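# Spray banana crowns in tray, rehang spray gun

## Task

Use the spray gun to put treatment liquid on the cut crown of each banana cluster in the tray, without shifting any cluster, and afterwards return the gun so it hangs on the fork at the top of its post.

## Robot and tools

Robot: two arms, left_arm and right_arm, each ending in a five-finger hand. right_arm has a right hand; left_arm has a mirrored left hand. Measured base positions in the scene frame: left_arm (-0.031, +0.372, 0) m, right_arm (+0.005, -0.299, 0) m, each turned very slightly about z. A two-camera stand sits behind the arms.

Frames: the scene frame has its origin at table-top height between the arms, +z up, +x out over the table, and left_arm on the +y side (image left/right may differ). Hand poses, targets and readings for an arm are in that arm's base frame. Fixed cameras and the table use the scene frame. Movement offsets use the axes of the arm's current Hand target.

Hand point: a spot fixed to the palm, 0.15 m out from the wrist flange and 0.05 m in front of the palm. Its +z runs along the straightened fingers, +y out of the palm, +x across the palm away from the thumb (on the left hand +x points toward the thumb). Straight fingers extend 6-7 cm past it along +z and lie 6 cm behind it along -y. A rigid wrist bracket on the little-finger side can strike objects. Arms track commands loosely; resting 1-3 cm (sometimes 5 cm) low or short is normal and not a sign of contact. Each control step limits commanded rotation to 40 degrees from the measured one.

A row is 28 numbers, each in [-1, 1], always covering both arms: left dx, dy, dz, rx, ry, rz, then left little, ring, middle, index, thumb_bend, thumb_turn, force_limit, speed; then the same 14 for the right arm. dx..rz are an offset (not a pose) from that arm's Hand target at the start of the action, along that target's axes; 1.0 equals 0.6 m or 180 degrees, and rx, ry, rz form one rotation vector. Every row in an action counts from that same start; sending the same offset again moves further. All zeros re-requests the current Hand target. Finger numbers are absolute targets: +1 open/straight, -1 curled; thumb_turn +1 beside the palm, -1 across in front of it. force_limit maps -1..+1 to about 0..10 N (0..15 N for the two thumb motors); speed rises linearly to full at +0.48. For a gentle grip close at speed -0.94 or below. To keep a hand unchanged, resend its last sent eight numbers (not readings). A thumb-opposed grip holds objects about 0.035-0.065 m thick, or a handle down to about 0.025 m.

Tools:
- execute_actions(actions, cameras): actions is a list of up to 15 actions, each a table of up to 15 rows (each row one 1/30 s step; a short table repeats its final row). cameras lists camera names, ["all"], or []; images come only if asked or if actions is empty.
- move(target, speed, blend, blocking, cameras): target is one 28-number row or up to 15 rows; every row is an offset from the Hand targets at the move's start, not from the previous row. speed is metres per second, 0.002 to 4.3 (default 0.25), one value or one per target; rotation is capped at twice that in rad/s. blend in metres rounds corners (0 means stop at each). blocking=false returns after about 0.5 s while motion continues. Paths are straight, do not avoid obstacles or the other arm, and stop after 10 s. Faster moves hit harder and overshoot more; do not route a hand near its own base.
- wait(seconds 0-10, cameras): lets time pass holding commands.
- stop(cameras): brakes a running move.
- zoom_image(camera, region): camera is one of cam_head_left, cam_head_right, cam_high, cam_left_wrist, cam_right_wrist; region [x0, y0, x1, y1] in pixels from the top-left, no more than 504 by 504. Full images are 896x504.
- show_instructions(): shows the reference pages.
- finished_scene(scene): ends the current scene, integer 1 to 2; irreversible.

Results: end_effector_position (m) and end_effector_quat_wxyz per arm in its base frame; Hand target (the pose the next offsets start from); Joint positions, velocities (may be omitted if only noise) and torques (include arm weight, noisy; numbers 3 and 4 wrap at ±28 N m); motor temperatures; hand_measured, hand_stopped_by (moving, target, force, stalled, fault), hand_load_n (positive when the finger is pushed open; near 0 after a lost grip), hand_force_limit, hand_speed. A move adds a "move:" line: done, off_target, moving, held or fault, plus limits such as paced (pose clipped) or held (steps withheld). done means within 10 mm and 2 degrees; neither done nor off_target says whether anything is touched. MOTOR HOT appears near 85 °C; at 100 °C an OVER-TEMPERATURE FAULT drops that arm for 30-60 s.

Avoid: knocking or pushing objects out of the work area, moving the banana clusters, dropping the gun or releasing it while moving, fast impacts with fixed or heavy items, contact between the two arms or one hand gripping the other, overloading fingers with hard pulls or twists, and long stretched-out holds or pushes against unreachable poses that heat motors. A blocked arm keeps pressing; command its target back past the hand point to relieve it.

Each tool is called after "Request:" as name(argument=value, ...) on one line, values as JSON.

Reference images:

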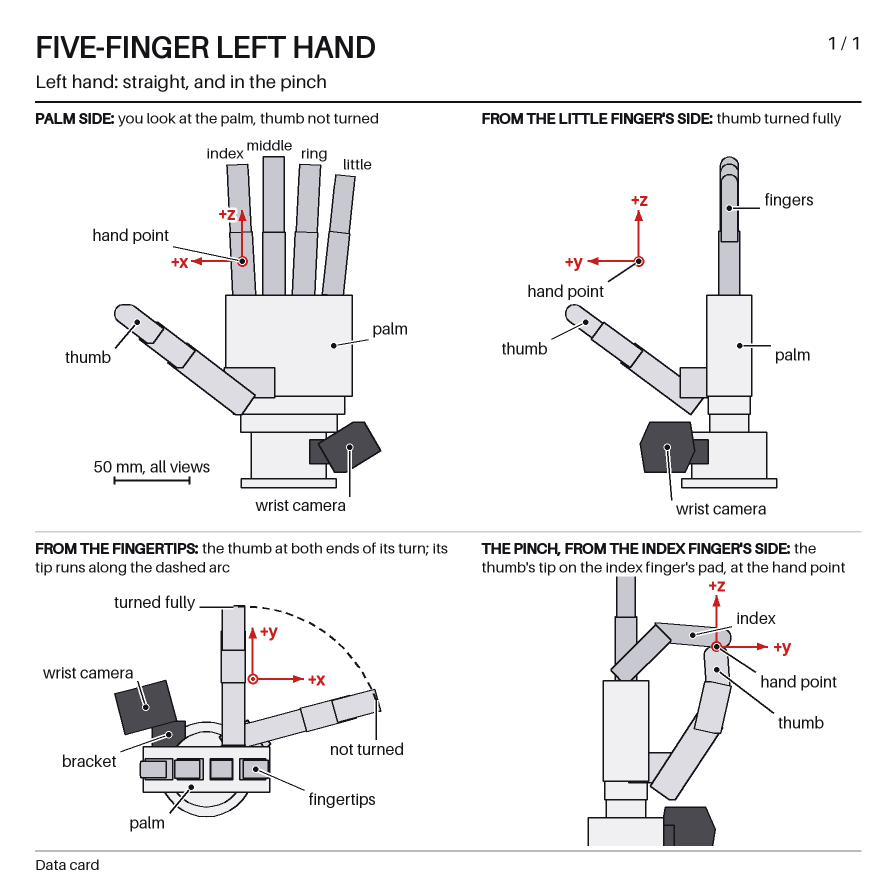

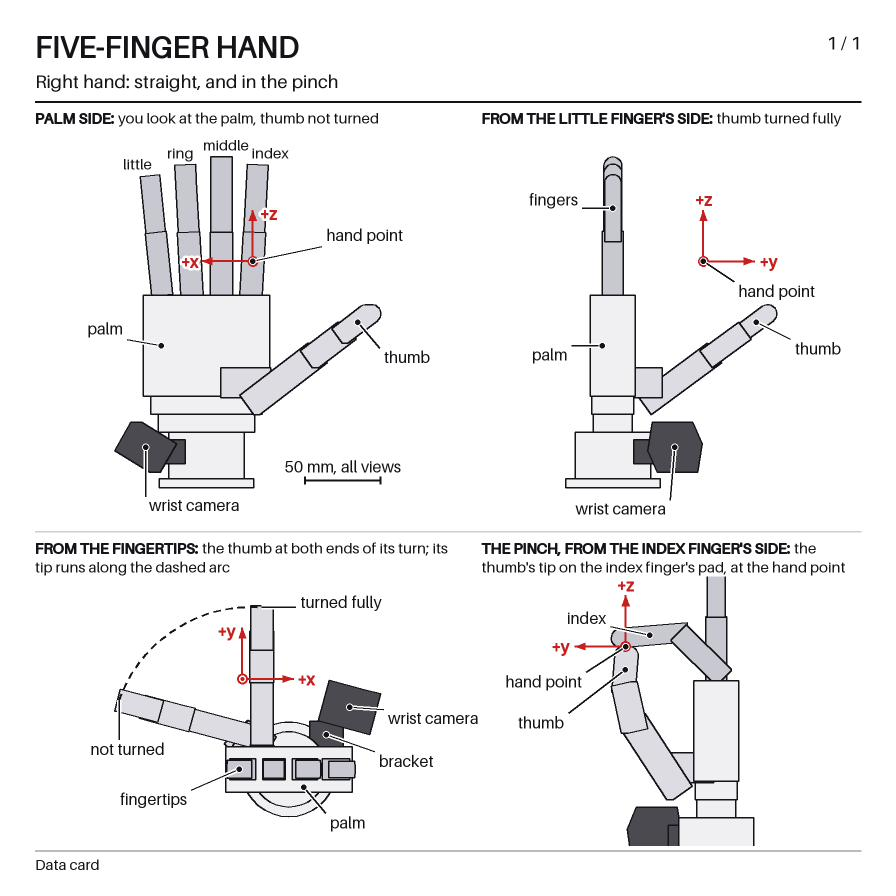

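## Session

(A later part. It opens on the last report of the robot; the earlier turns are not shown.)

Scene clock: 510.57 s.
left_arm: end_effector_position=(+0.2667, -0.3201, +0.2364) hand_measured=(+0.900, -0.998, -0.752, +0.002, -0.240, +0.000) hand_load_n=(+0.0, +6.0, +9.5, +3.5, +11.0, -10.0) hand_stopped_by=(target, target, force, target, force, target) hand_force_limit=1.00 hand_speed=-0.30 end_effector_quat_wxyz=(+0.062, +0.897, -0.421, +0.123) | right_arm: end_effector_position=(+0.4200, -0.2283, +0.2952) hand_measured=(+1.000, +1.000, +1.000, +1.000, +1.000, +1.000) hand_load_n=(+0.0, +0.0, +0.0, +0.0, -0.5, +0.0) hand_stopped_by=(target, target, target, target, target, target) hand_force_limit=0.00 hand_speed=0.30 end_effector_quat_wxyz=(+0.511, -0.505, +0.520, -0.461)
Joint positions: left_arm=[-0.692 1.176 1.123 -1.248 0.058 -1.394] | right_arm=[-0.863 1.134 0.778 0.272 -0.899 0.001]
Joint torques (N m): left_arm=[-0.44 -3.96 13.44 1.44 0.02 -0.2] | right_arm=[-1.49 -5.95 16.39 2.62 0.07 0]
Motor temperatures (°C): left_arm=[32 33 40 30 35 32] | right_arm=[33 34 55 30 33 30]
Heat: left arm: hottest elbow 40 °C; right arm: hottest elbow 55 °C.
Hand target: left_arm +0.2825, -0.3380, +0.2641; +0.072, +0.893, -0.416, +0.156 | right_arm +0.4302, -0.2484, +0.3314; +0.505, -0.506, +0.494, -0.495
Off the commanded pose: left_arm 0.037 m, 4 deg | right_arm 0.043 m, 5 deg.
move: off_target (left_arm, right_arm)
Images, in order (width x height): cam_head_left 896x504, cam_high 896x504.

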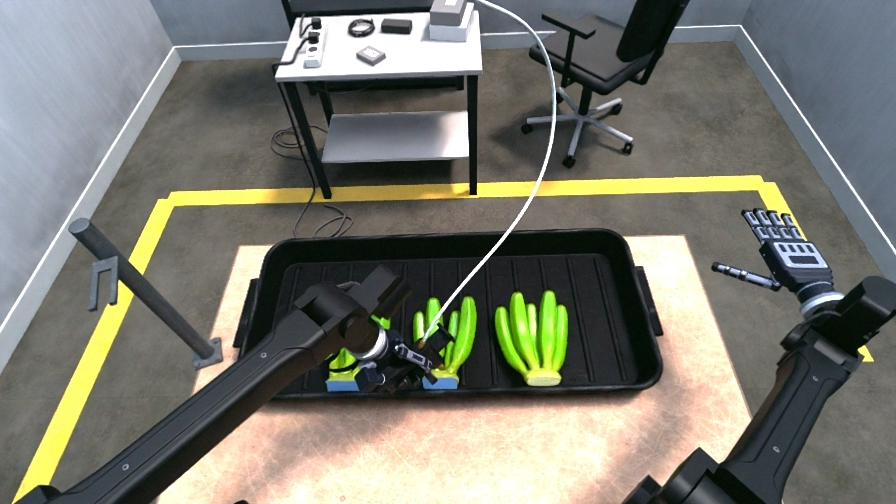

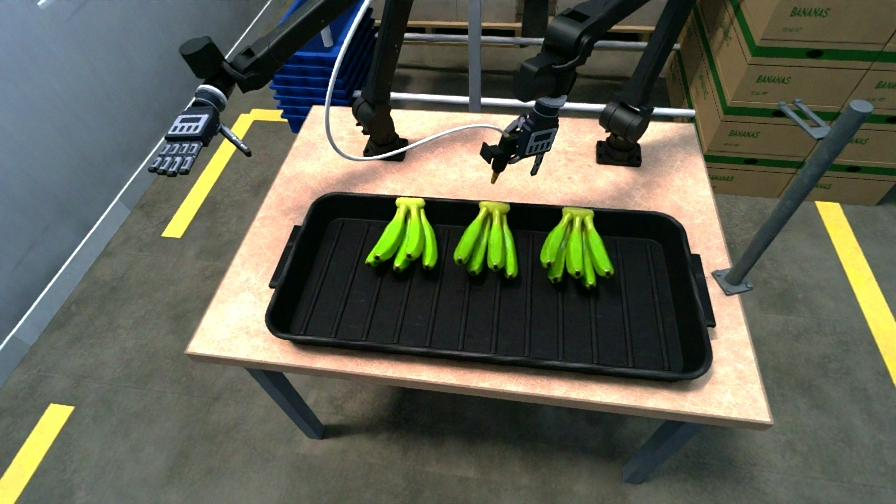

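Request:
move(target=[0.1738,0.1383,0.042,0,0,0,0.9,0.0,0.0,0.0,-0.92,0.0,0.1,-0.2,0,0,0,0,0,0,1,1,1,1,1,1,0,0.3], speed=0.12, cameras=["cam_head_left","cam_high"])

Request:
zoom_image(camera="cam_head_left", region=[460, 320, 600, 440])

Request:
zoom_image(camera="cam_high", region=[370, 120, 490, 240])

Scene clock: 512.73 s.
left_arm: end_effector_position=(+0.2772, -0.4557, +0.2507) hand_measured=(+0.900, +0.000, +0.000, +0.002, -0.240, +0.000) hand_load_n=(+0.0, +0.0, +0.0, +4.0, +12.5, -8.5) hand_stopped_by=(target, target, target, target, force, target) hand_force_limit=0.10 hand_speed=-0.20 end_effector_quat_wxyz=(+0.059, +0.895, -0.423, +0.132) | right_arm: end_effector_position=(+0.4200, -0.2283, +0.2952) hand_measured=(+1.000, +1.000, +1.000, +1.000, +1.000, +1.000) hand_load_n=(+0.0, +0.0, +0.0, +0.0, +0.0, +0.0) hand_stopped_by=(target, target, target, target, target, target) hand_force_limit=0.00 hand_speed=0.30 end_effector_quat_wxyz=(+0.511, -0.505, +0.520, -0.461)
Joint positions: left_arm=[-0.918 1.441 1.4 -1.239 -0.016 -1.604] | right_arm=[-0.863 1.134 0.778 0.272 -0.899 0.001]
Joint torques (N m): left_arm=[-0.15 -7.59 13.45 0.96 -0.12 -0.23] | right_arm=[-1.49 -5.95 16.39 2.62 0.07 0]
Motor temperatures (°C): left_arm=[32 33 40 30 35 32] | right_arm=[33 34 55 30 33 30]
Heat: left arm: hottest elbow 40 °C; right arm: hottest elbow 55 °C.
Hand target: left_arm +0.2875, -0.4731, +0.2756; +0.072, +0.893, -0.416, +0.156 | right_arm +0.4302, -0.2484, +0.3314; +0.505, -0.506, +0.494, -0.495
Off the commanded pose: left_arm 0.032 m, 3 deg | right_arm 0.043 m, 5 deg.
move: off_target (left_arm, right_arm)
Images, in order (width x height): cam_head_left 896x504, cam_high 896x504.

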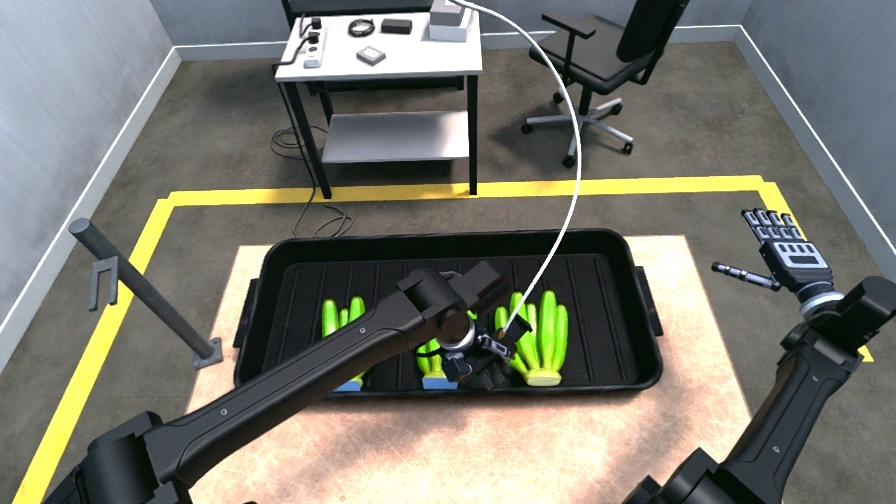

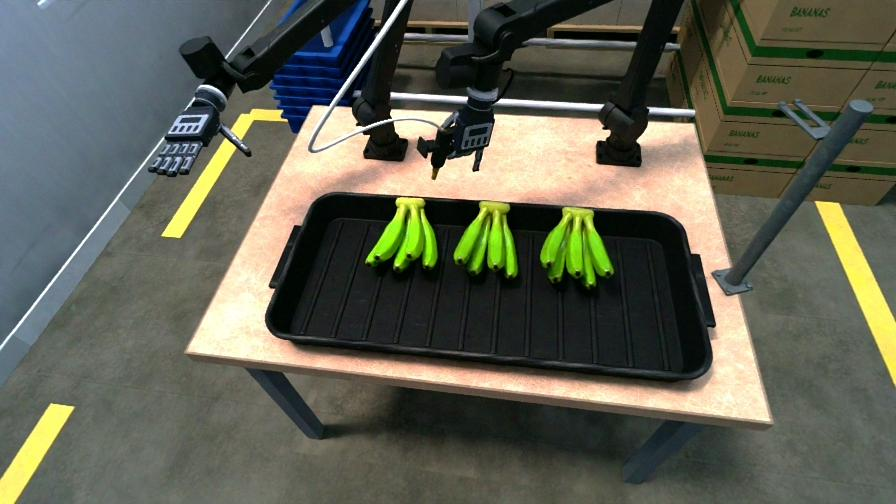

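Scaled by 3.600 from the camera's 896x504 image, which has a finer 1280x720 frame.

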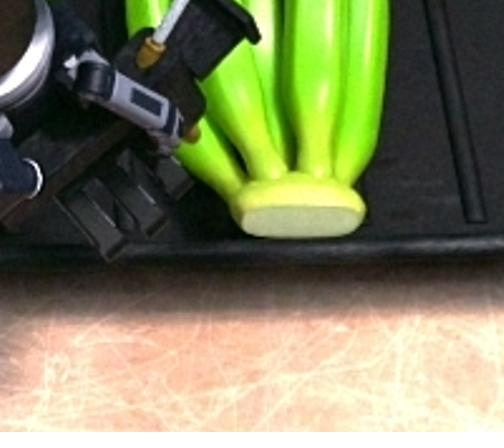

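Scaled by 4.200 from the camera's 896x504 image, which has a finer 1280x720 frame.

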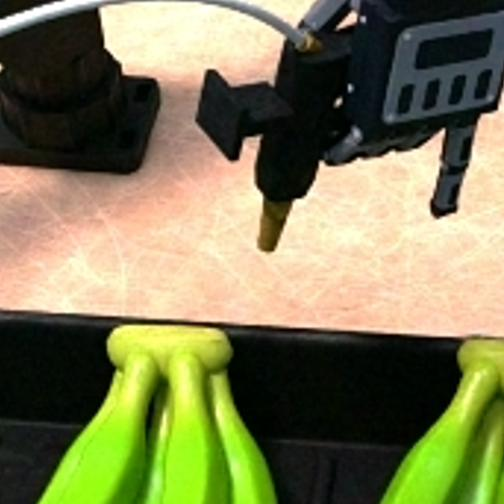

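Request:
move(target=[-0.0067,0.0307,0.0188,0,0,0,0.9,0.0,0.0,0.0,-0.92,0.0,0.1,-0.2,0,0,0,0,0,0,1,1,1,1,1,1,0,0.3], speed=0.1)

Request:
execute_actions(actions=[[[0,0,0,0,0,0,0.9,-0.95,-0.95,0.0,-0.92,0.0,0.6,-0.3,0,0,0,0,0,0,1,1,1,1,1,1,0,0.3]],[[0,0,0,0,0,0,0.9,-0.95,-0.95,0.0,-0.92,0.0,0.6,-0.3,0,0,0,0,0,0,1,1,1,1,1,1,0,0.3]],[[0,0,0,0,0,0,0.9,-1.0,-1.0,0.0,-0.92,0.0,1.0,-0.3,0,0,0,0,0,0,1,1,1,1,1,1,0,0.3]],[[0,0,0,0,0,0,0.9,-1.0,-1.0,0.0,-0.92,0.0,1.0,-0.3,0,0,0,0,0,0,1,1,1,1,1,1,0,0.3]]], cameras=["cam_head_left","cam_high"])

Request:
zoom_image(camera="cam_head_left", region=[460, 320, 600, 440])

Scene clock: 514.20 s.
left_arm: end_effector_position=(+0.2651, -0.4700, +0.2489) hand_measured=(+0.900, +0.000, +0.000, +0.002, -0.240, +0.000) hand_load_n=(+0.0, +0.0, +0.0, +3.5, +12.5, -8.5) hand_stopped_by=(target, target, target, target, force, target) hand_force_limit=0.10 hand_speed=-0.20 end_effector_quat_wxyz=(+0.061, +0.894, -0.423, +0.137) | right_arm: end_effector_position=(+0.4200, -0.2283, +0.2952) hand_measured=(+1.000, +1.000, +1.000, +1.000, +1.000, +1.000) hand_load_n=(+0.0, +0.0, -0.5, +0.0, +0.0, -0.5) hand_stopped_by=(target, target, target, target, target, target) hand_force_limit=0.00 hand_speed=0.30 end_effector_quat_wxyz=(+0.511, -0.505, +0.520, -0.461)
Joint positions: left_arm=[-0.96 1.448 1.4 -1.224 -0.029 -1.641] | right_arm=[-0.863 1.134 0.778 0.272 -0.899 0.001]
Joint torques (N m): left_arm=[-0.03 -7.71 11.54 1.52 -0.15 -0.17] | right_arm=[-1.49 -5.95 16.4 2.62 0.07 0]
Motor temperatures (°C): left_arm=[32 33 40 30 35 32] | right_arm=[33 34 55 30 33 30]
Heat: left arm: hottest elbow 40 °C; right arm: hottest elbow 55 °C.
Hand target: left_arm +0.2734, -0.4849, +0.2637; +0.072, +0.893, -0.416, +0.156 | right_arm +0.4302, -0.2484, +0.3314; +0.505, -0.506, +0.494, -0.495
Off the commanded pose: left_arm 0.023 m, 3 deg | right_arm 0.043 m, 5 deg.
move: off_target (left_arm, right_arm)

Scene clock: 516.40 s.
left_arm: end_effector_position=(+0.2652, -0.4700, +0.2489) hand_measured=(+0.900, -0.998, -0.752, +0.002, -0.240, +0.000) hand_load_n=(+0.0, +6.0, +9.5, +3.0, +10.5, -10.5) hand_stopped_by=(target, target, force, target, force, target) hand_force_limit=1.00 hand_speed=-0.30 end_effector_quat_wxyz=(+0.061, +0.894, -0.423, +0.137) | right_arm: end_effector_position=(+0.4200, -0.2283, +0.2952) hand_measured=(+1.000, +1.000, +1.000, +1.000, +1.000, +1.000) hand_load_n=(+0.0, +0.0, +0.0, -0.5, +0.0, +0.0) hand_stopped_by=(target, target, target, target, target, target) hand_force_limit=0.00 hand_speed=0.30 end_effector_quat_wxyz=(+0.511, -0.505, +0.520, -0.461)
Joint positions: left_arm=[-0.96 1.448 1.4 -1.224 -0.03 -1.643] | right_arm=[-0.863 1.134 0.778 0.272 -0.899 0.001]
Joint torques (N m): left_arm=[-0.15 -7.65 11.55 1.51 -0.13 -0.21] | right_arm=[-1.55 -5.95 16.4 2.61 0.07 0]
Motor temperatures (°C): left_arm=[32 34 40 30 35 32] | right_arm=[33 34 55 30 33 30]
Heat: left arm: hottest elbow 40 °C; right arm: hottest elbow 55 °C.
Hand target: left_arm +0.2734, -0.4849, +0.2637; +0.072, +0.893, -0.416, +0.156 | right_arm +0.4302, -0.2484, +0.3314; +0.505, -0.506, +0.494, -0.495
Off the commanded pose: left_arm 0.023 m, 3 deg | right_arm 0.043 m, 5 deg.
Step readings (end_effector_position of left_arm | right_arm):
0: (+0.2651, -0.4700, +0.2489) | (+0.4200, -0.2283, +0.2952)
1: (+0.2651, -0.4701, +0.2489) | (+0.4200, -0.2283, +0.2952)
2: (+0.2651, -0.4701, +0.2489) | (+0.4200, -0.2283, +0.2952)
4: (+0.2652, -0.4700, +0.2489) | (+0.4200, -0.2283, +0.2952)
8: (+0.2652, -0.4700, +0.2489) | (+0.4200, -0.2283, +0.2952)
15: (+0.2652, -0.4700, +0.2489) | (+0.4200, -0.2283, +0.2952)
16: (+0.2652, -0.4700, +0.2489) | (+0.4200, -0.2283, +0.2952)
17: (+0.2652, -0.4700, +0.2489) | (+0.4200, -0.2283, +0.2952)
19: (+0.2652, -0.4700, +0.2489) | (+0.4200, -0.2283, +0.2952)
23: (+0.2652, -0.4700, +0.2489) | (+0.4200, -0.2283, +0.2952)
30: (+0.2652, -0.4700, +0.2489) | (+0.4200, -0.2283, +0.2952)
31: (+0.2652, -0.4700, +0.2489) | (+0.4200, -0.2283, +0.2952)
32: (+0.2652, -0.4700, +0.2489) | (+0.4200, -0.2283, +0.2952)
34: (+0.2652, -0.4700, +0.2489) | (+0.4200, -0.2283, +0.2952)
38: (+0.2652, -0.4700, +0.2489) | (+0.4200, -0.2283, +0.2952)
45: (+0.2652, -0.4700, +0.2489) | (+0.4200, -0.2283, +0.2952)
46: (+0.2652, -0.4700, +0.2489) | (+0.4200, -0.2283, +0.2952)
47: (+0.2652, -0.4700, +0.2489) | (+0.4200, -0.2283, +0.2952)
49: (+0.2652, -0.4700, +0.2489) | (+0.4200, -0.2283, +0.2952)
53: (+0.2652, -0.4700, +0.2489) | (+0.4200, -0.2283, +0.2952)
60: (+0.2652, -0.4700, +0.2489) | (+0.4200, -0.2283, +0.2952)
Images, in order (width x height): cam_head_left 896x504, cam_high 896x504.

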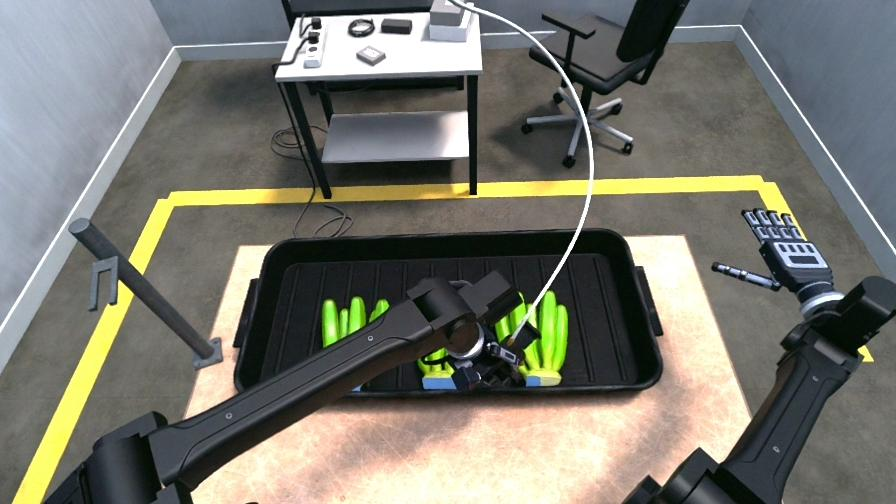

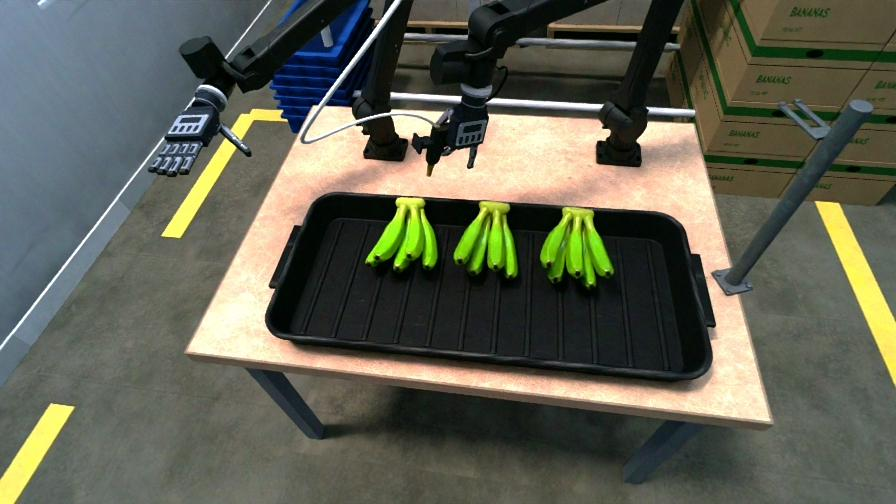

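Scaled by 3.600 from the camera's 896x504 image, which has a finer 1280x720 frame.

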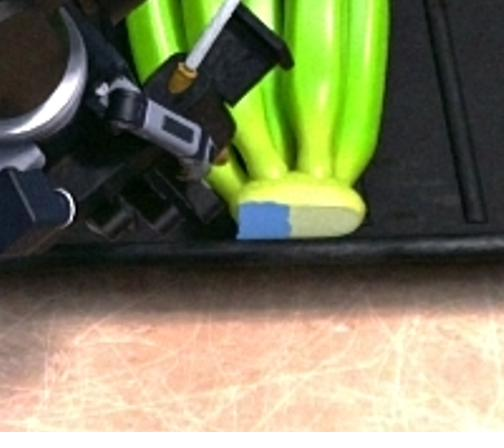

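Sweep −y by 6 cm.

Request:
move(target=[0.066,0.059,0.024,0,0,0,0.9,-1.0,-1.0,0.0,-0.92,0.0,1.0,-0.3,0,0,0,0,0,0,1,1,1,1,1,1,0,0.3], speed=0.05, cameras=["cam_head_left","cam_high"])

Request:
zoom_image(camera="cam_head_left", region=[460, 320, 600, 440])

Scene clock: 518.30 s.
left_arm: end_effector_position=(+0.2661, -0.5213, +0.2399) hand_measured=(+0.900, -0.998, -0.752, +0.002, -0.240, +0.000) hand_load_n=(+0.0, +6.0, +9.0, +3.5, +11.0, -10.5) hand_stopped_by=(target, target, force, target, force, target) hand_force_limit=1.00 hand_speed=-0.30 end_effector_quat_wxyz=(+0.058, +0.895, -0.422, +0.135) | right_arm: end_effector_position=(+0.4200, -0.2283, +0.2952) hand_measured=(+1.000, +1.000, +1.000, +1.000, +1.000, +1.000) hand_load_n=(+0.0, +0.0, +0.0, +0.0, +0.0, +0.0) hand_stopped_by=(target, target, target, target, target, target) hand_force_limit=0.00 hand_speed=0.30 end_effector_quat_wxyz=(+0.511, -0.505, +0.520, -0.461)
Joint positions: left_arm=[-1.02 1.565 1.51 -1.224 -0.05 -1.701] | right_arm=[-0.863 1.134 0.778 0.272 -0.899 0.001]
Joint torques (N m): left_arm=[-0.21 -9.29 13.26 0.88 -0.18 -0.19] | right_arm=[-1.49 -6.01 16.39 2.62 0.08 0]
Motor temperatures (°C): left_arm=[32 34 40 30 34 32] | right_arm=[33 33 55 30 33 30]
Heat: left arm: hottest elbow 40 °C; right arm: hottest elbow 55 °C.
Hand target: left_arm +0.2737, -0.5399, +0.2636; +0.072, +0.893, -0.416, +0.156 | right_arm +0.4302, -0.2484, +0.3314; +0.505, -0.506, +0.494, -0.495
Off the commanded pose: left_arm 0.031 m, 3 deg | right_arm 0.043 m, 5 deg.
move: off_target (left_arm, right_arm)
Images, in order (width x height): cam_head_left 896x504, cam_high 896x504.

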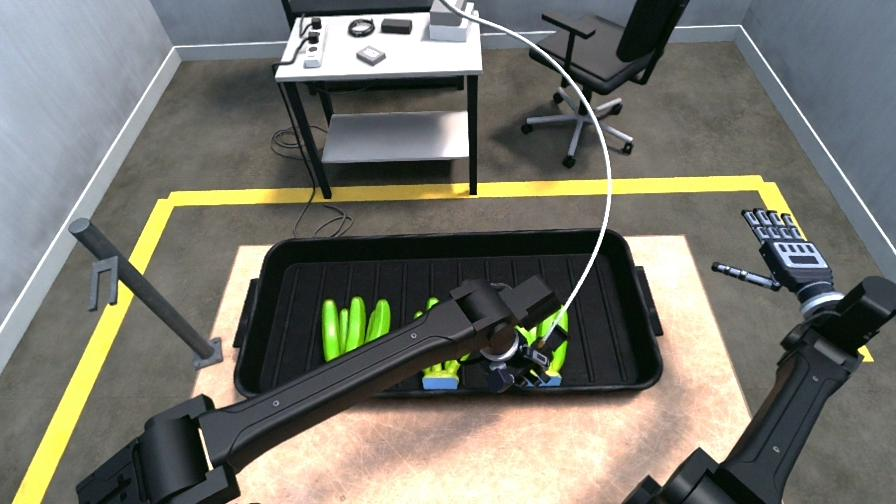

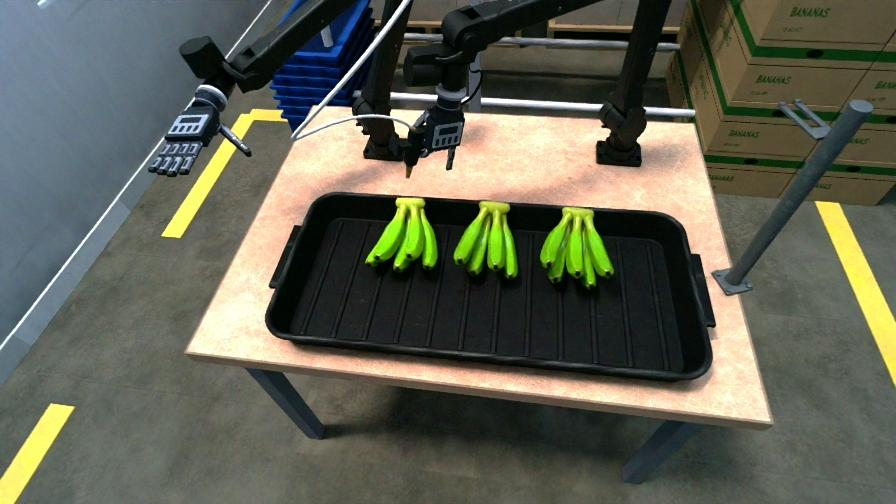

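Scaled by 3.600 from the camera's 896x504 image, which has a finer 1280x720 frame.

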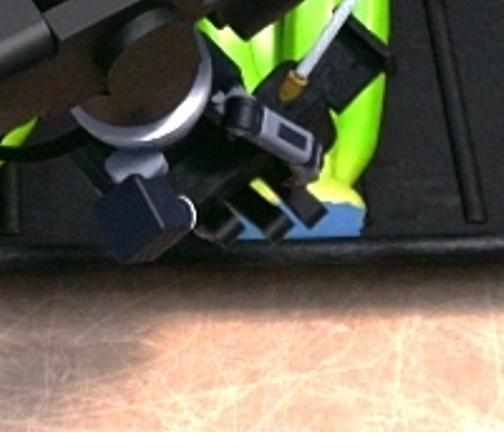

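Request:
move(target=[[0.0228,0,-0.0627,0,0,0,0.9,0.0,0.0,0.0,-0.92,0.0,0.1,-0.2,0,0,0,0,0,0,1,1,1,1,1,1,0,0.3],[-0.5033,-0.396,-0.2542,0,0,0,0.9,0.0,0.0,0.0,-0.92,0.0,0.1,-0.2,0,0,0,0,0,0,1,1,1,1,1,1,0,0.3]], speed=0.15, blend=[0.03,0], cameras=["cam_head_left","cam_head_right","cam_high"])

Request:
zoom_image(camera="cam_head_left", region=[310, 330, 590, 420])

Request:
zoom_image(camera="cam_head_right", region=[310, 330, 590, 420])

Scene clock: 522.77 s.
left_arm: end_effector_position=(+0.2411, -0.1313, +0.2982) hand_measured=(+0.900, +0.000, +0.000, +0.002, -0.240, +0.000) hand_load_n=(+0.0, +0.0, +0.0, +3.5, +12.5, -8.5) hand_stopped_by=(target, target, target, target, force, target) hand_force_limit=0.10 hand_speed=-0.20 end_effector_quat_wxyz=(+0.072, +0.895, -0.414, +0.148) | right_arm: end_effector_position=(+0.4200, -0.2283, +0.2952) hand_measured=(+1.000, +1.000, +1.000, +1.000, +1.000, +1.000) hand_load_n=(+0.0, +0.0, +0.0, +0.0, +0.0, +0.0) hand_stopped_by=(target, target, target, target, target, target) hand_force_limit=0.00 hand_speed=0.30 end_effector_quat_wxyz=(+0.511, -0.505, +0.520, -0.461)
Joint positions: left_arm=[-0.091 0.893 1.092 -1.533 0.233 -0.824] | right_arm=[-0.863 1.134 0.778 0.272 -0.899 0.001]
Joint torques (N m): left_arm=[1.08 -1.44 9.24 0.38 0.51 0.08] | right_arm=[-1.55 -5.95 16.4 2.62 0.07 0]
Motor temperatures (°C): left_arm=[32 34 40 30 34 32] | right_arm=[33 33 55 30 33 30]
Heat: left arm: hottest elbow 40 °C; right arm: hottest elbow 55 °C.
Hand target: left_arm +0.2393, -0.1300, +0.3048; +0.072, +0.893, -0.416, +0.157 | right_arm +0.4302, -0.2484, +0.3314; +0.505, -0.506, +0.494, -0.495
Off the commanded pose: left_arm 0.007 m, 1 deg | right_arm 0.043 m, 5 deg.
move: off_target (right_arm); blend cut to 0.0199 m at target 1
Images, in order (width x height): cam_head_left 896x504, cam_head_right 896x504, cam_high 896x504.

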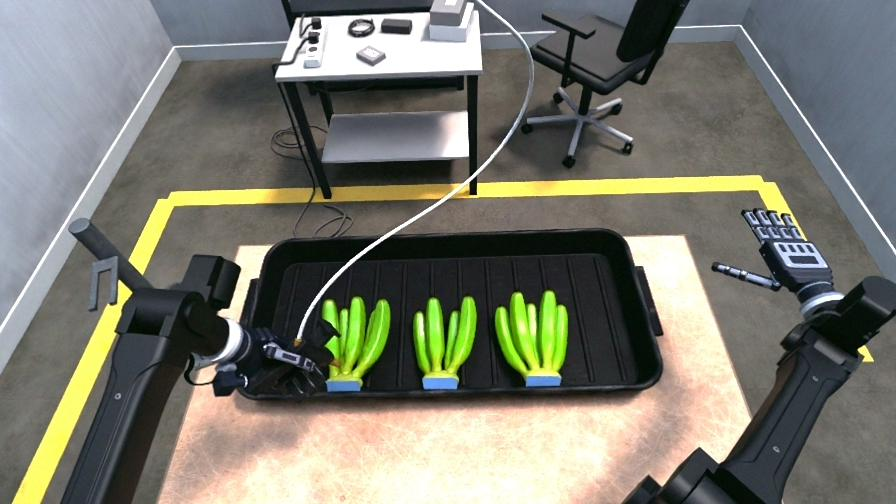

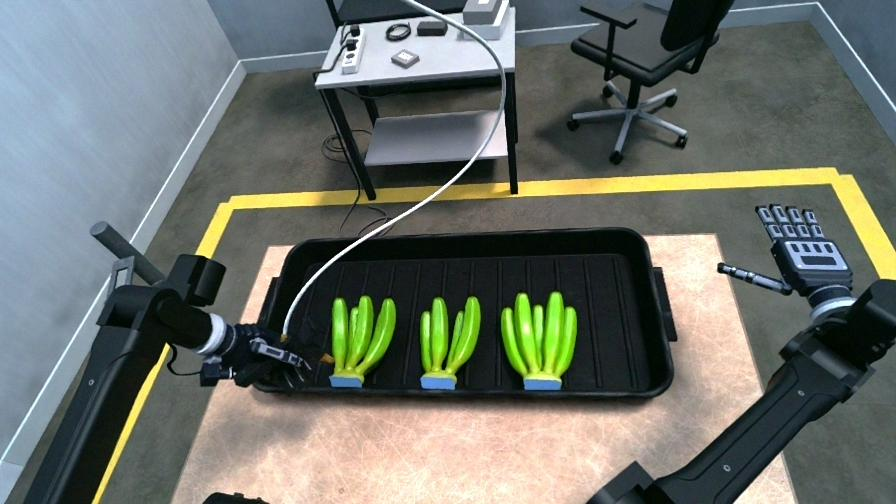

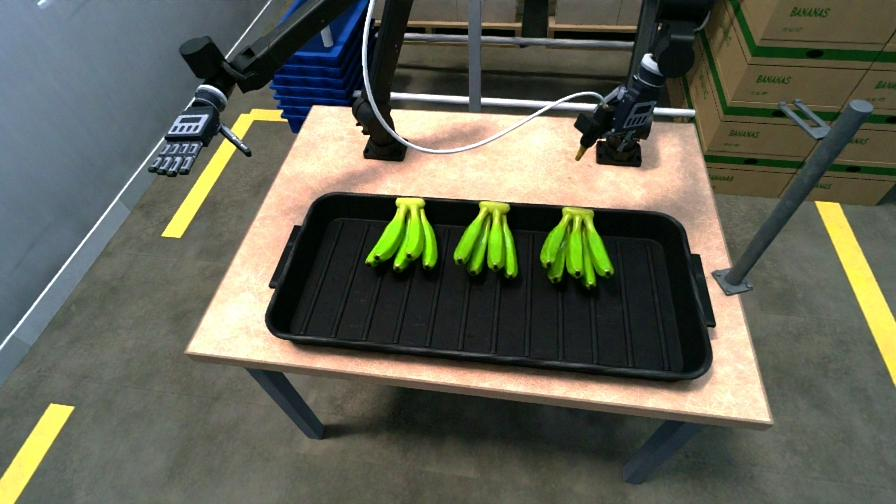

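Scaled by 1.800 from the camera's 896x504 image, which has a finer 1280x720 frame.

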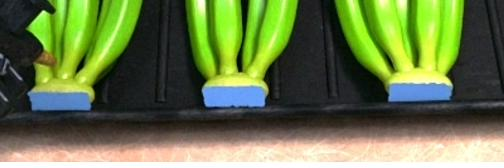

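Scaled by 1.800 from the camera's 896x504 image, which has a finer 1280x720 frame.

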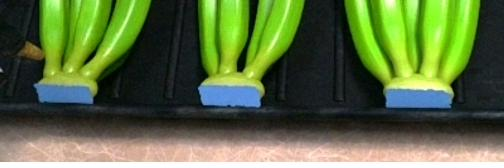

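Request:
zoom_image(camera="cam_high", region=[550, 80, 650, 170])

Request:
zoom_image(camera="cam_head_left", region=[240, 310, 370, 410])

Request:
zoom_image(camera="cam_head_left", region=[50, 200, 170, 330])

Scaled by 5.040 from the camera's 896x504 image, which has a finer 1280x720 frame.

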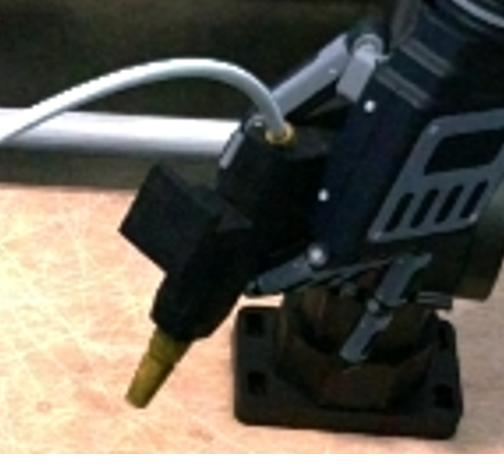

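Scaled by 3.877 from the camera's 896x504 image, which has a finer 1280x720 frame.

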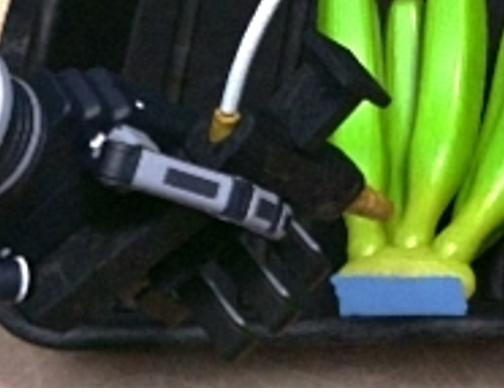

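Scaled by 3.877 from the camera's 896x504 image, which has a finer 1280x720 frame.

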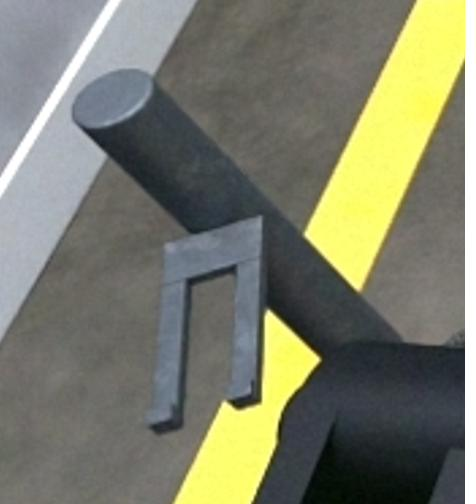

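Request:
move(target=[[-0.0867,-0.1277,-0.0848,0.035,0.143,-0.0224,0.9,0.0,0.0,0.0,-0.92,0.0,0.1,-0.2,0,0,0,0,0,0,1,1,1,1,1,1,0,0.3],[-0.1762,-0.272,-0.1528,0.07,0.2855,-0.0448,0.9,0.0,0.0,0.0,-0.92,0.0,0.1,-0.2,0,0,0,0,0,0,1,1,1,1,1,1,0,0.3]], speed=0.12, blend=[0.03,0], cameras=["cam_head_left","cam_head_right","cam_high"])

Request:
zoom_image(camera="cam_head_left", region=[70, 240, 230, 380])

Request:
zoom_image(camera="cam_high", region=[660, 60, 860, 200])

Scene clock: 529.37 s.
left_arm: end_effector_position=(+0.2790, +0.0705, +0.3495) hand_measured=(+0.900, +0.000, +0.000, +0.002, -0.240, +0.000) hand_load_n=(+0.0, +0.0, +0.0, +3.0, +13.0, -8.0) hand_stopped_by=(target, target, target, target, force, target) hand_force_limit=0.10 hand_speed=-0.20 end_effector_quat_wxyz=(+0.164, +0.769, -0.263, +0.559) | right_arm: end_effector_position=(+0.4200, -0.2283, +0.2952) hand_measured=(+1.000, +1.000, +1.000, +1.000, +1.000, +1.000) hand_load_n=(-0.5, +0.0, -0.5, +0.0, +0.0, -0.5) hand_stopped_by=(target, target, target, target, target, target) hand_force_limit=0.00 hand_speed=0.30 end_effector_quat_wxyz=(+0.511, -0.505, +0.520, -0.461)
Joint positions: left_arm=[0.978 1.083 0.984 -1.534 1.242 0.11] | right_arm=[-0.863 1.134 0.778 0.272 -0.899 0.001]
Joint torques (N m): left_arm=[0.85 -1.9 9.42 -0.28 1.25 0.01] | right_arm=[-1.49 -5.95 16.39 2.62 0.07 0]
Motor temperatures (°C): left_arm=[32 34 40 30 35 32] | right_arm=[33 33 55 30 33 30]
Heat: left arm: hottest elbow 40 °C; right arm: hottest elbow 55 °C.
Hand target: left_arm +0.2801, +0.0749, +0.3552; +0.160, +0.766, -0.263, +0.565 | right_arm +0.4302, -0.2484, +0.3314; +0.505, -0.506, +0.494, -0.495
Off the commanded pose: left_arm 0.007 m, 1 deg | right_arm 0.043 m, 5 deg.
move: off_target (right_arm)
Images, in order (width x height): cam_head_left 896x504, cam_head_right 896x504, cam_high 896x504.

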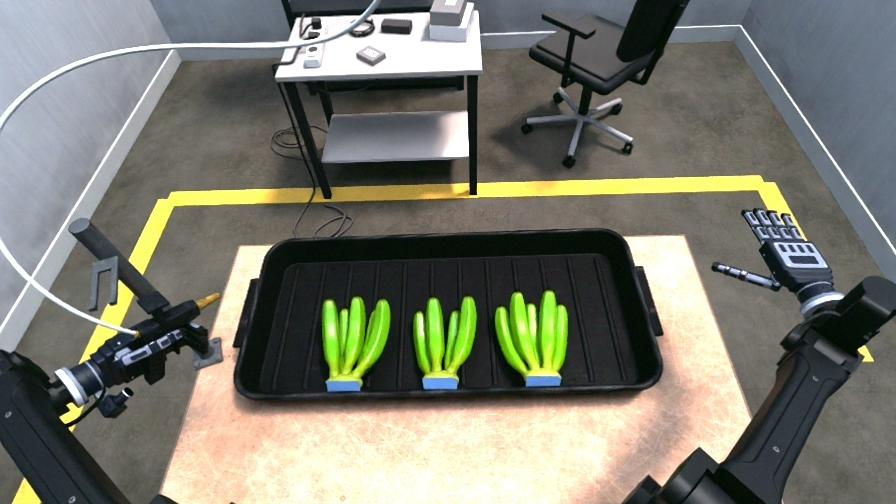

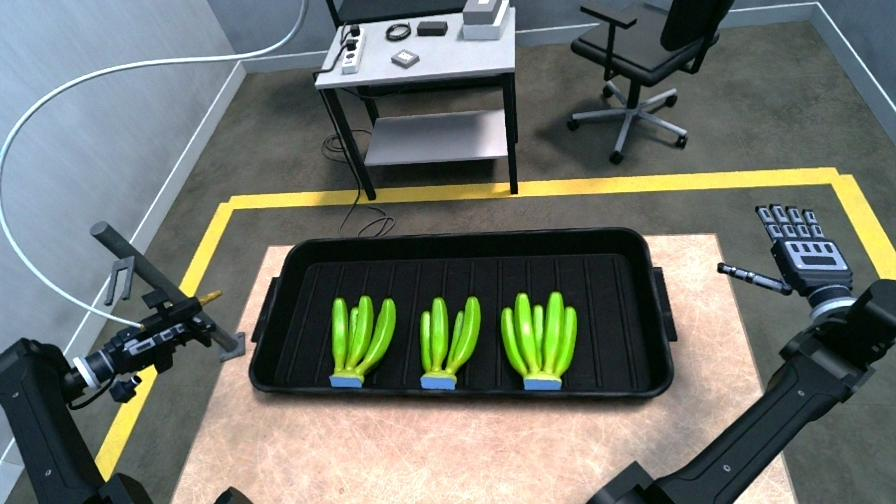

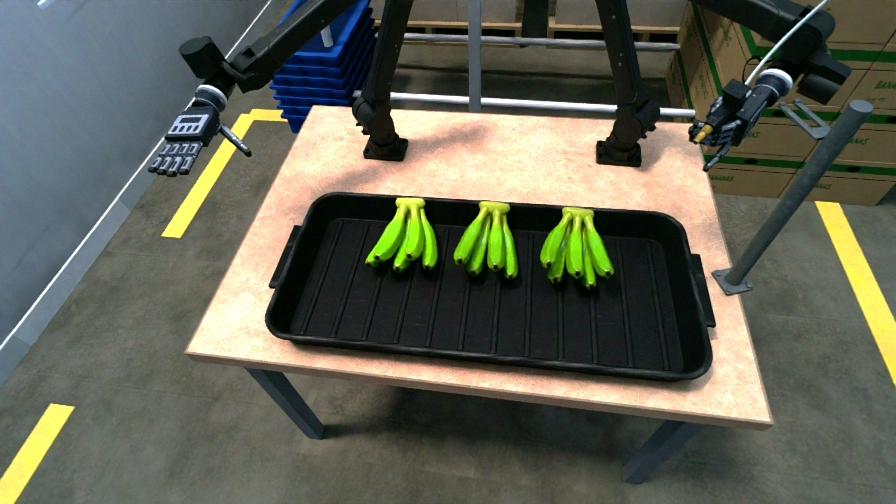

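Scaled by 3.150 from the camera's 896x504 image, which has a finer 1280x720 frame.

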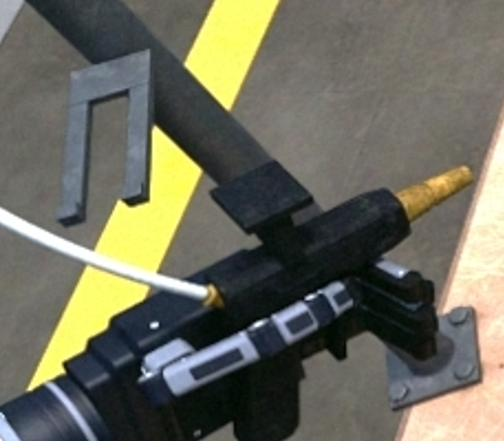

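Scaled by 2.520 from the camera's 896x504 image, which has a finer 1280x720 frame.

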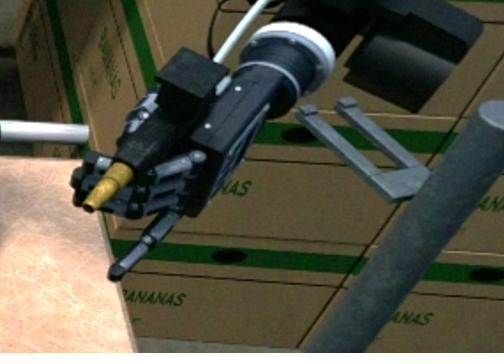

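Request:
move(target=[-0.0408,-0.0427,-0.0855,0.0422,-0.0023,-0.0137,0.9,0.0,0.0,0.0,-0.92,0.0,0.1,-0.2,0,0,0,0,0,0,1,1,1,1,1,1,0,0.3], speed=0.08, cameras=["cam_head_left","cam_head_right","cam_high"])

Request:
zoom_image(camera="cam_head_left", region=[60, 240, 200, 380])

Request:
zoom_image(camera="cam_head_right", region=[70, 230, 210, 370])

Request:
zoom_image(camera="cam_high", region=[700, 50, 860, 170])

Scene clock: 532.70 s.
left_arm: end_effector_position=(+0.2493, +0.1214, +0.3393) hand_measured=(+0.900, +0.000, +0.000, +0.002, -0.240, +0.000) hand_load_n=(+0.0, +0.0, +0.0, +3.5, +12.5, -8.5) hand_stopped_by=(target, target, target, target, force, target) hand_force_limit=0.10 hand_speed=-0.20 end_effector_quat_wxyz=(+0.122, +0.788, -0.200, +0.570) | right_arm: end_effector_position=(+0.4200, -0.2283, +0.2952) hand_measured=(+1.000, +1.000, +1.000, +1.000, +1.000, +1.000) hand_load_n=(+0.0, +0.0, +0.0, +0.0, +0.0, +0.0) hand_stopped_by=(target, target, target, target, target, target) hand_force_limit=0.00 hand_speed=0.30 end_effector_quat_wxyz=(+0.511, -0.505, +0.520, -0.461)
Joint positions: left_arm=[1.196 1.131 0.984 -1.671 1.233 0.298] | right_arm=[-0.863 1.134 0.778 0.272 -0.899 0.001]
Joint torques (N m): left_arm=[0.91 -2.32 10.37 -0.62 1.04 0.06] | right_arm=[-1.55 -5.95 16.39 2.62 0.07 0]
Motor temperatures (°C): left_arm=[32 34 40 30 35 32] | right_arm=[33 33 55 30 33 30]
Heat: left arm: hottest elbow 40 °C; right arm: hottest elbow 55 °C.
Hand target: left_arm +0.2496, +0.1289, +0.3493; +0.120, +0.782, -0.209, +0.575 | right_arm +0.4302, -0.2484, +0.3314; +0.505, -0.506, +0.494, -0.495
Off the commanded pose: left_arm 0.013 m, 1 deg | right_arm 0.043 m, 5 deg.
joint sent to its limit (left arm) — joint 4 (wrist pitch), lower limit. The joint targets still meet the commanded pose.
move: off_target (left_arm, right_arm)
Images, in order (width x height): cam_head_left 896x504, cam_head_right 896x504, cam_high 896x504.

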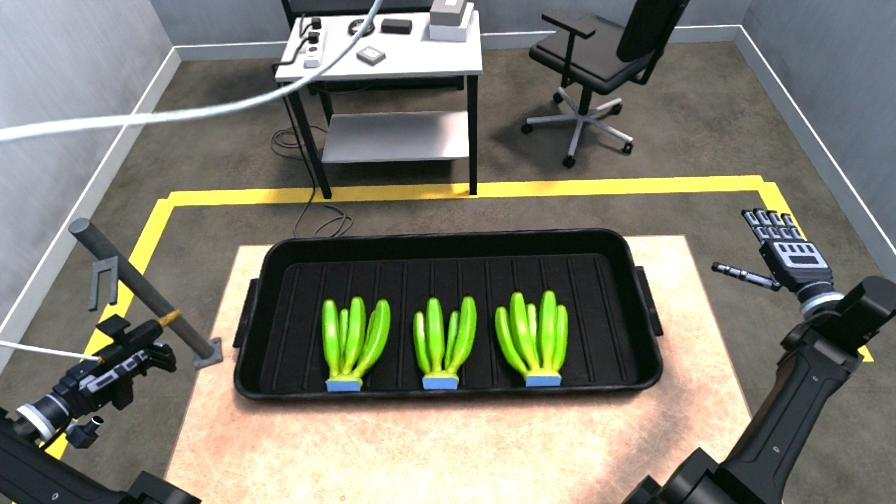

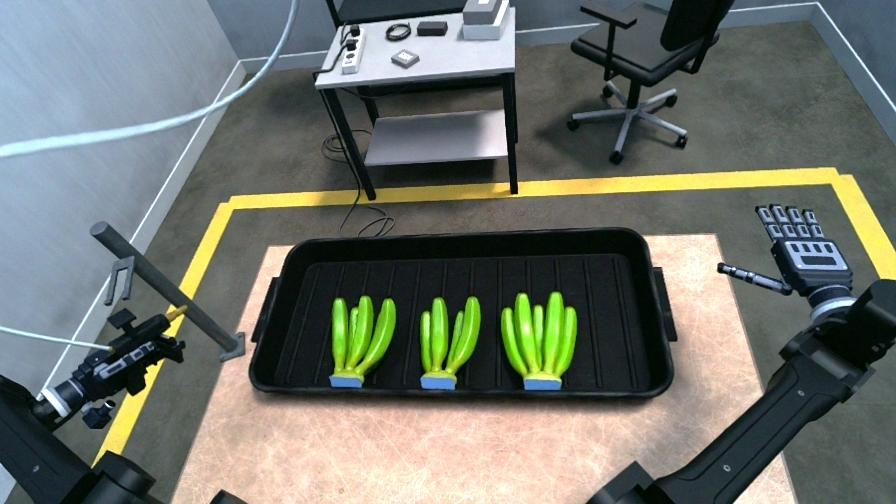

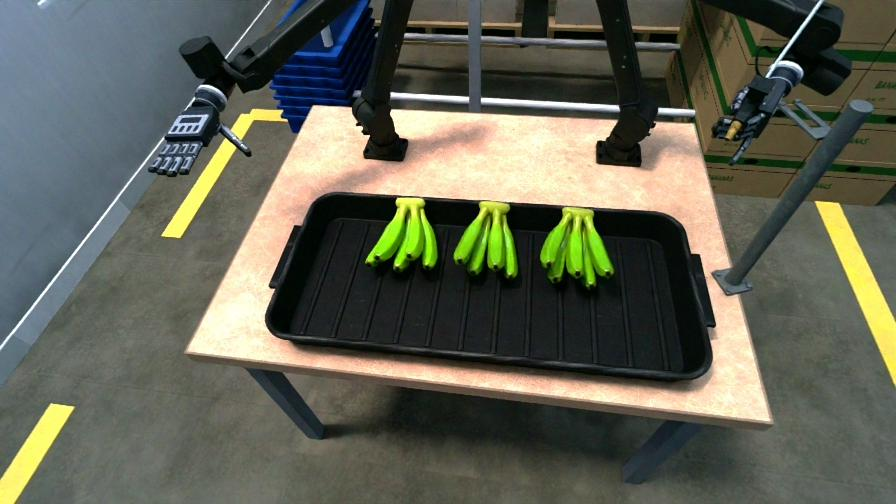

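Scaled by 3.600 from the camera's 896x504 image, which has a finer 1280x720 frame.

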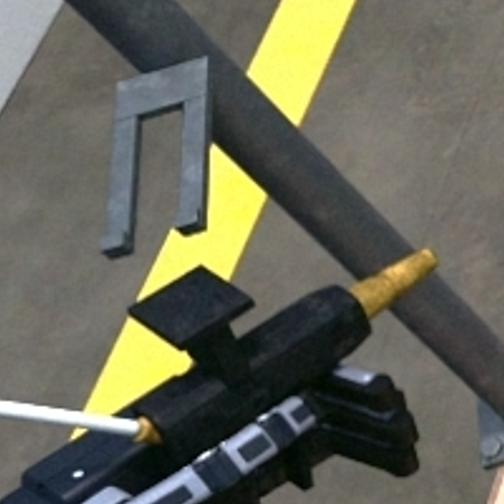

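Scaled by 3.600 from the camera's 896x504 image, which has a finer 1280x720 frame.

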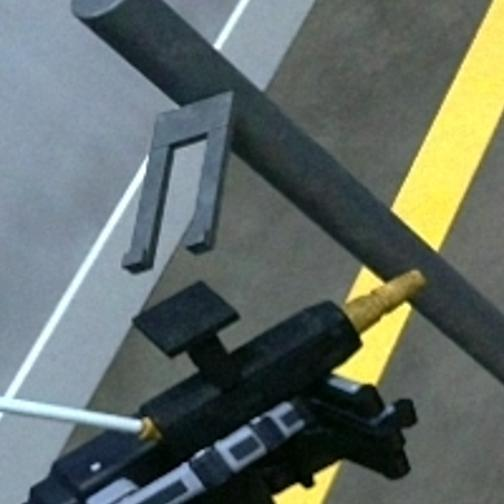

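Scaled by 3.150 from the camera's 896x504 image, which has a finer 1280x720 frame.

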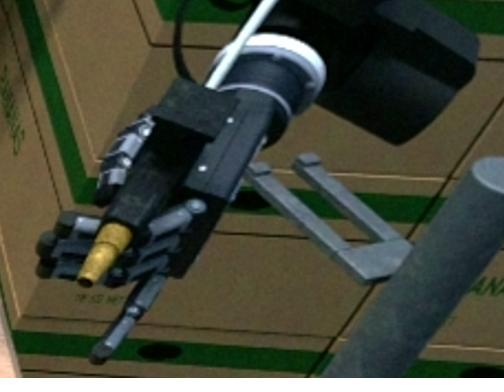

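Request:
zoom_image(camera="cam_head_left", region=[80, 290, 160, 370])

Request:
zoom_image(camera="cam_head_right", region=[90, 290, 160, 360])

Request:
zoom_image(camera="cam_high", region=[720, 60, 800, 140])

Scaled by 6.300 from the camera's 896x504 image, which has a finer 1280x720 frame.

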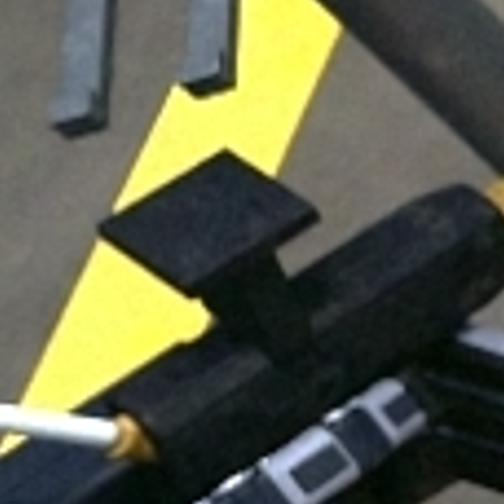

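Scaled by 7.200 from the camera's 896x504 image, which has a finer 1280x720 frame.

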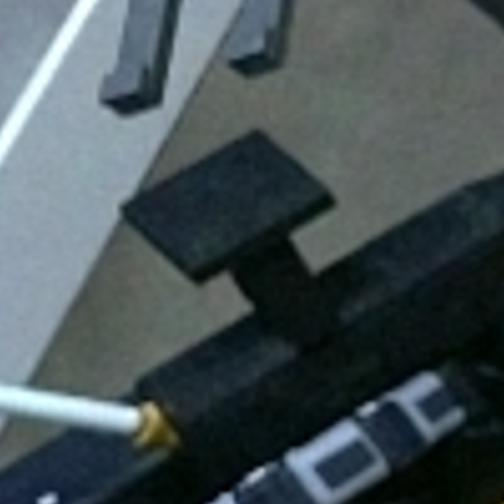

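Scaled by 6.300 from the camera's 896x504 image, which has a finer 1280x720 frame.

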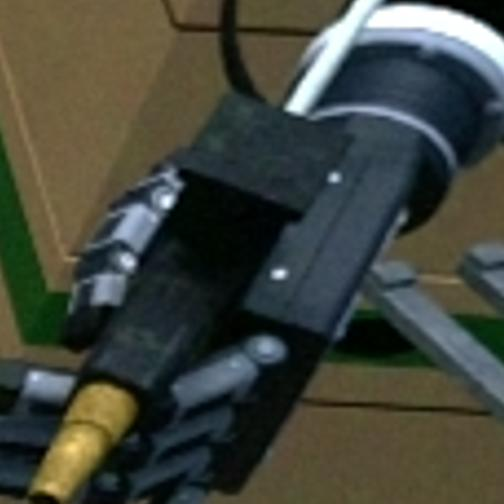

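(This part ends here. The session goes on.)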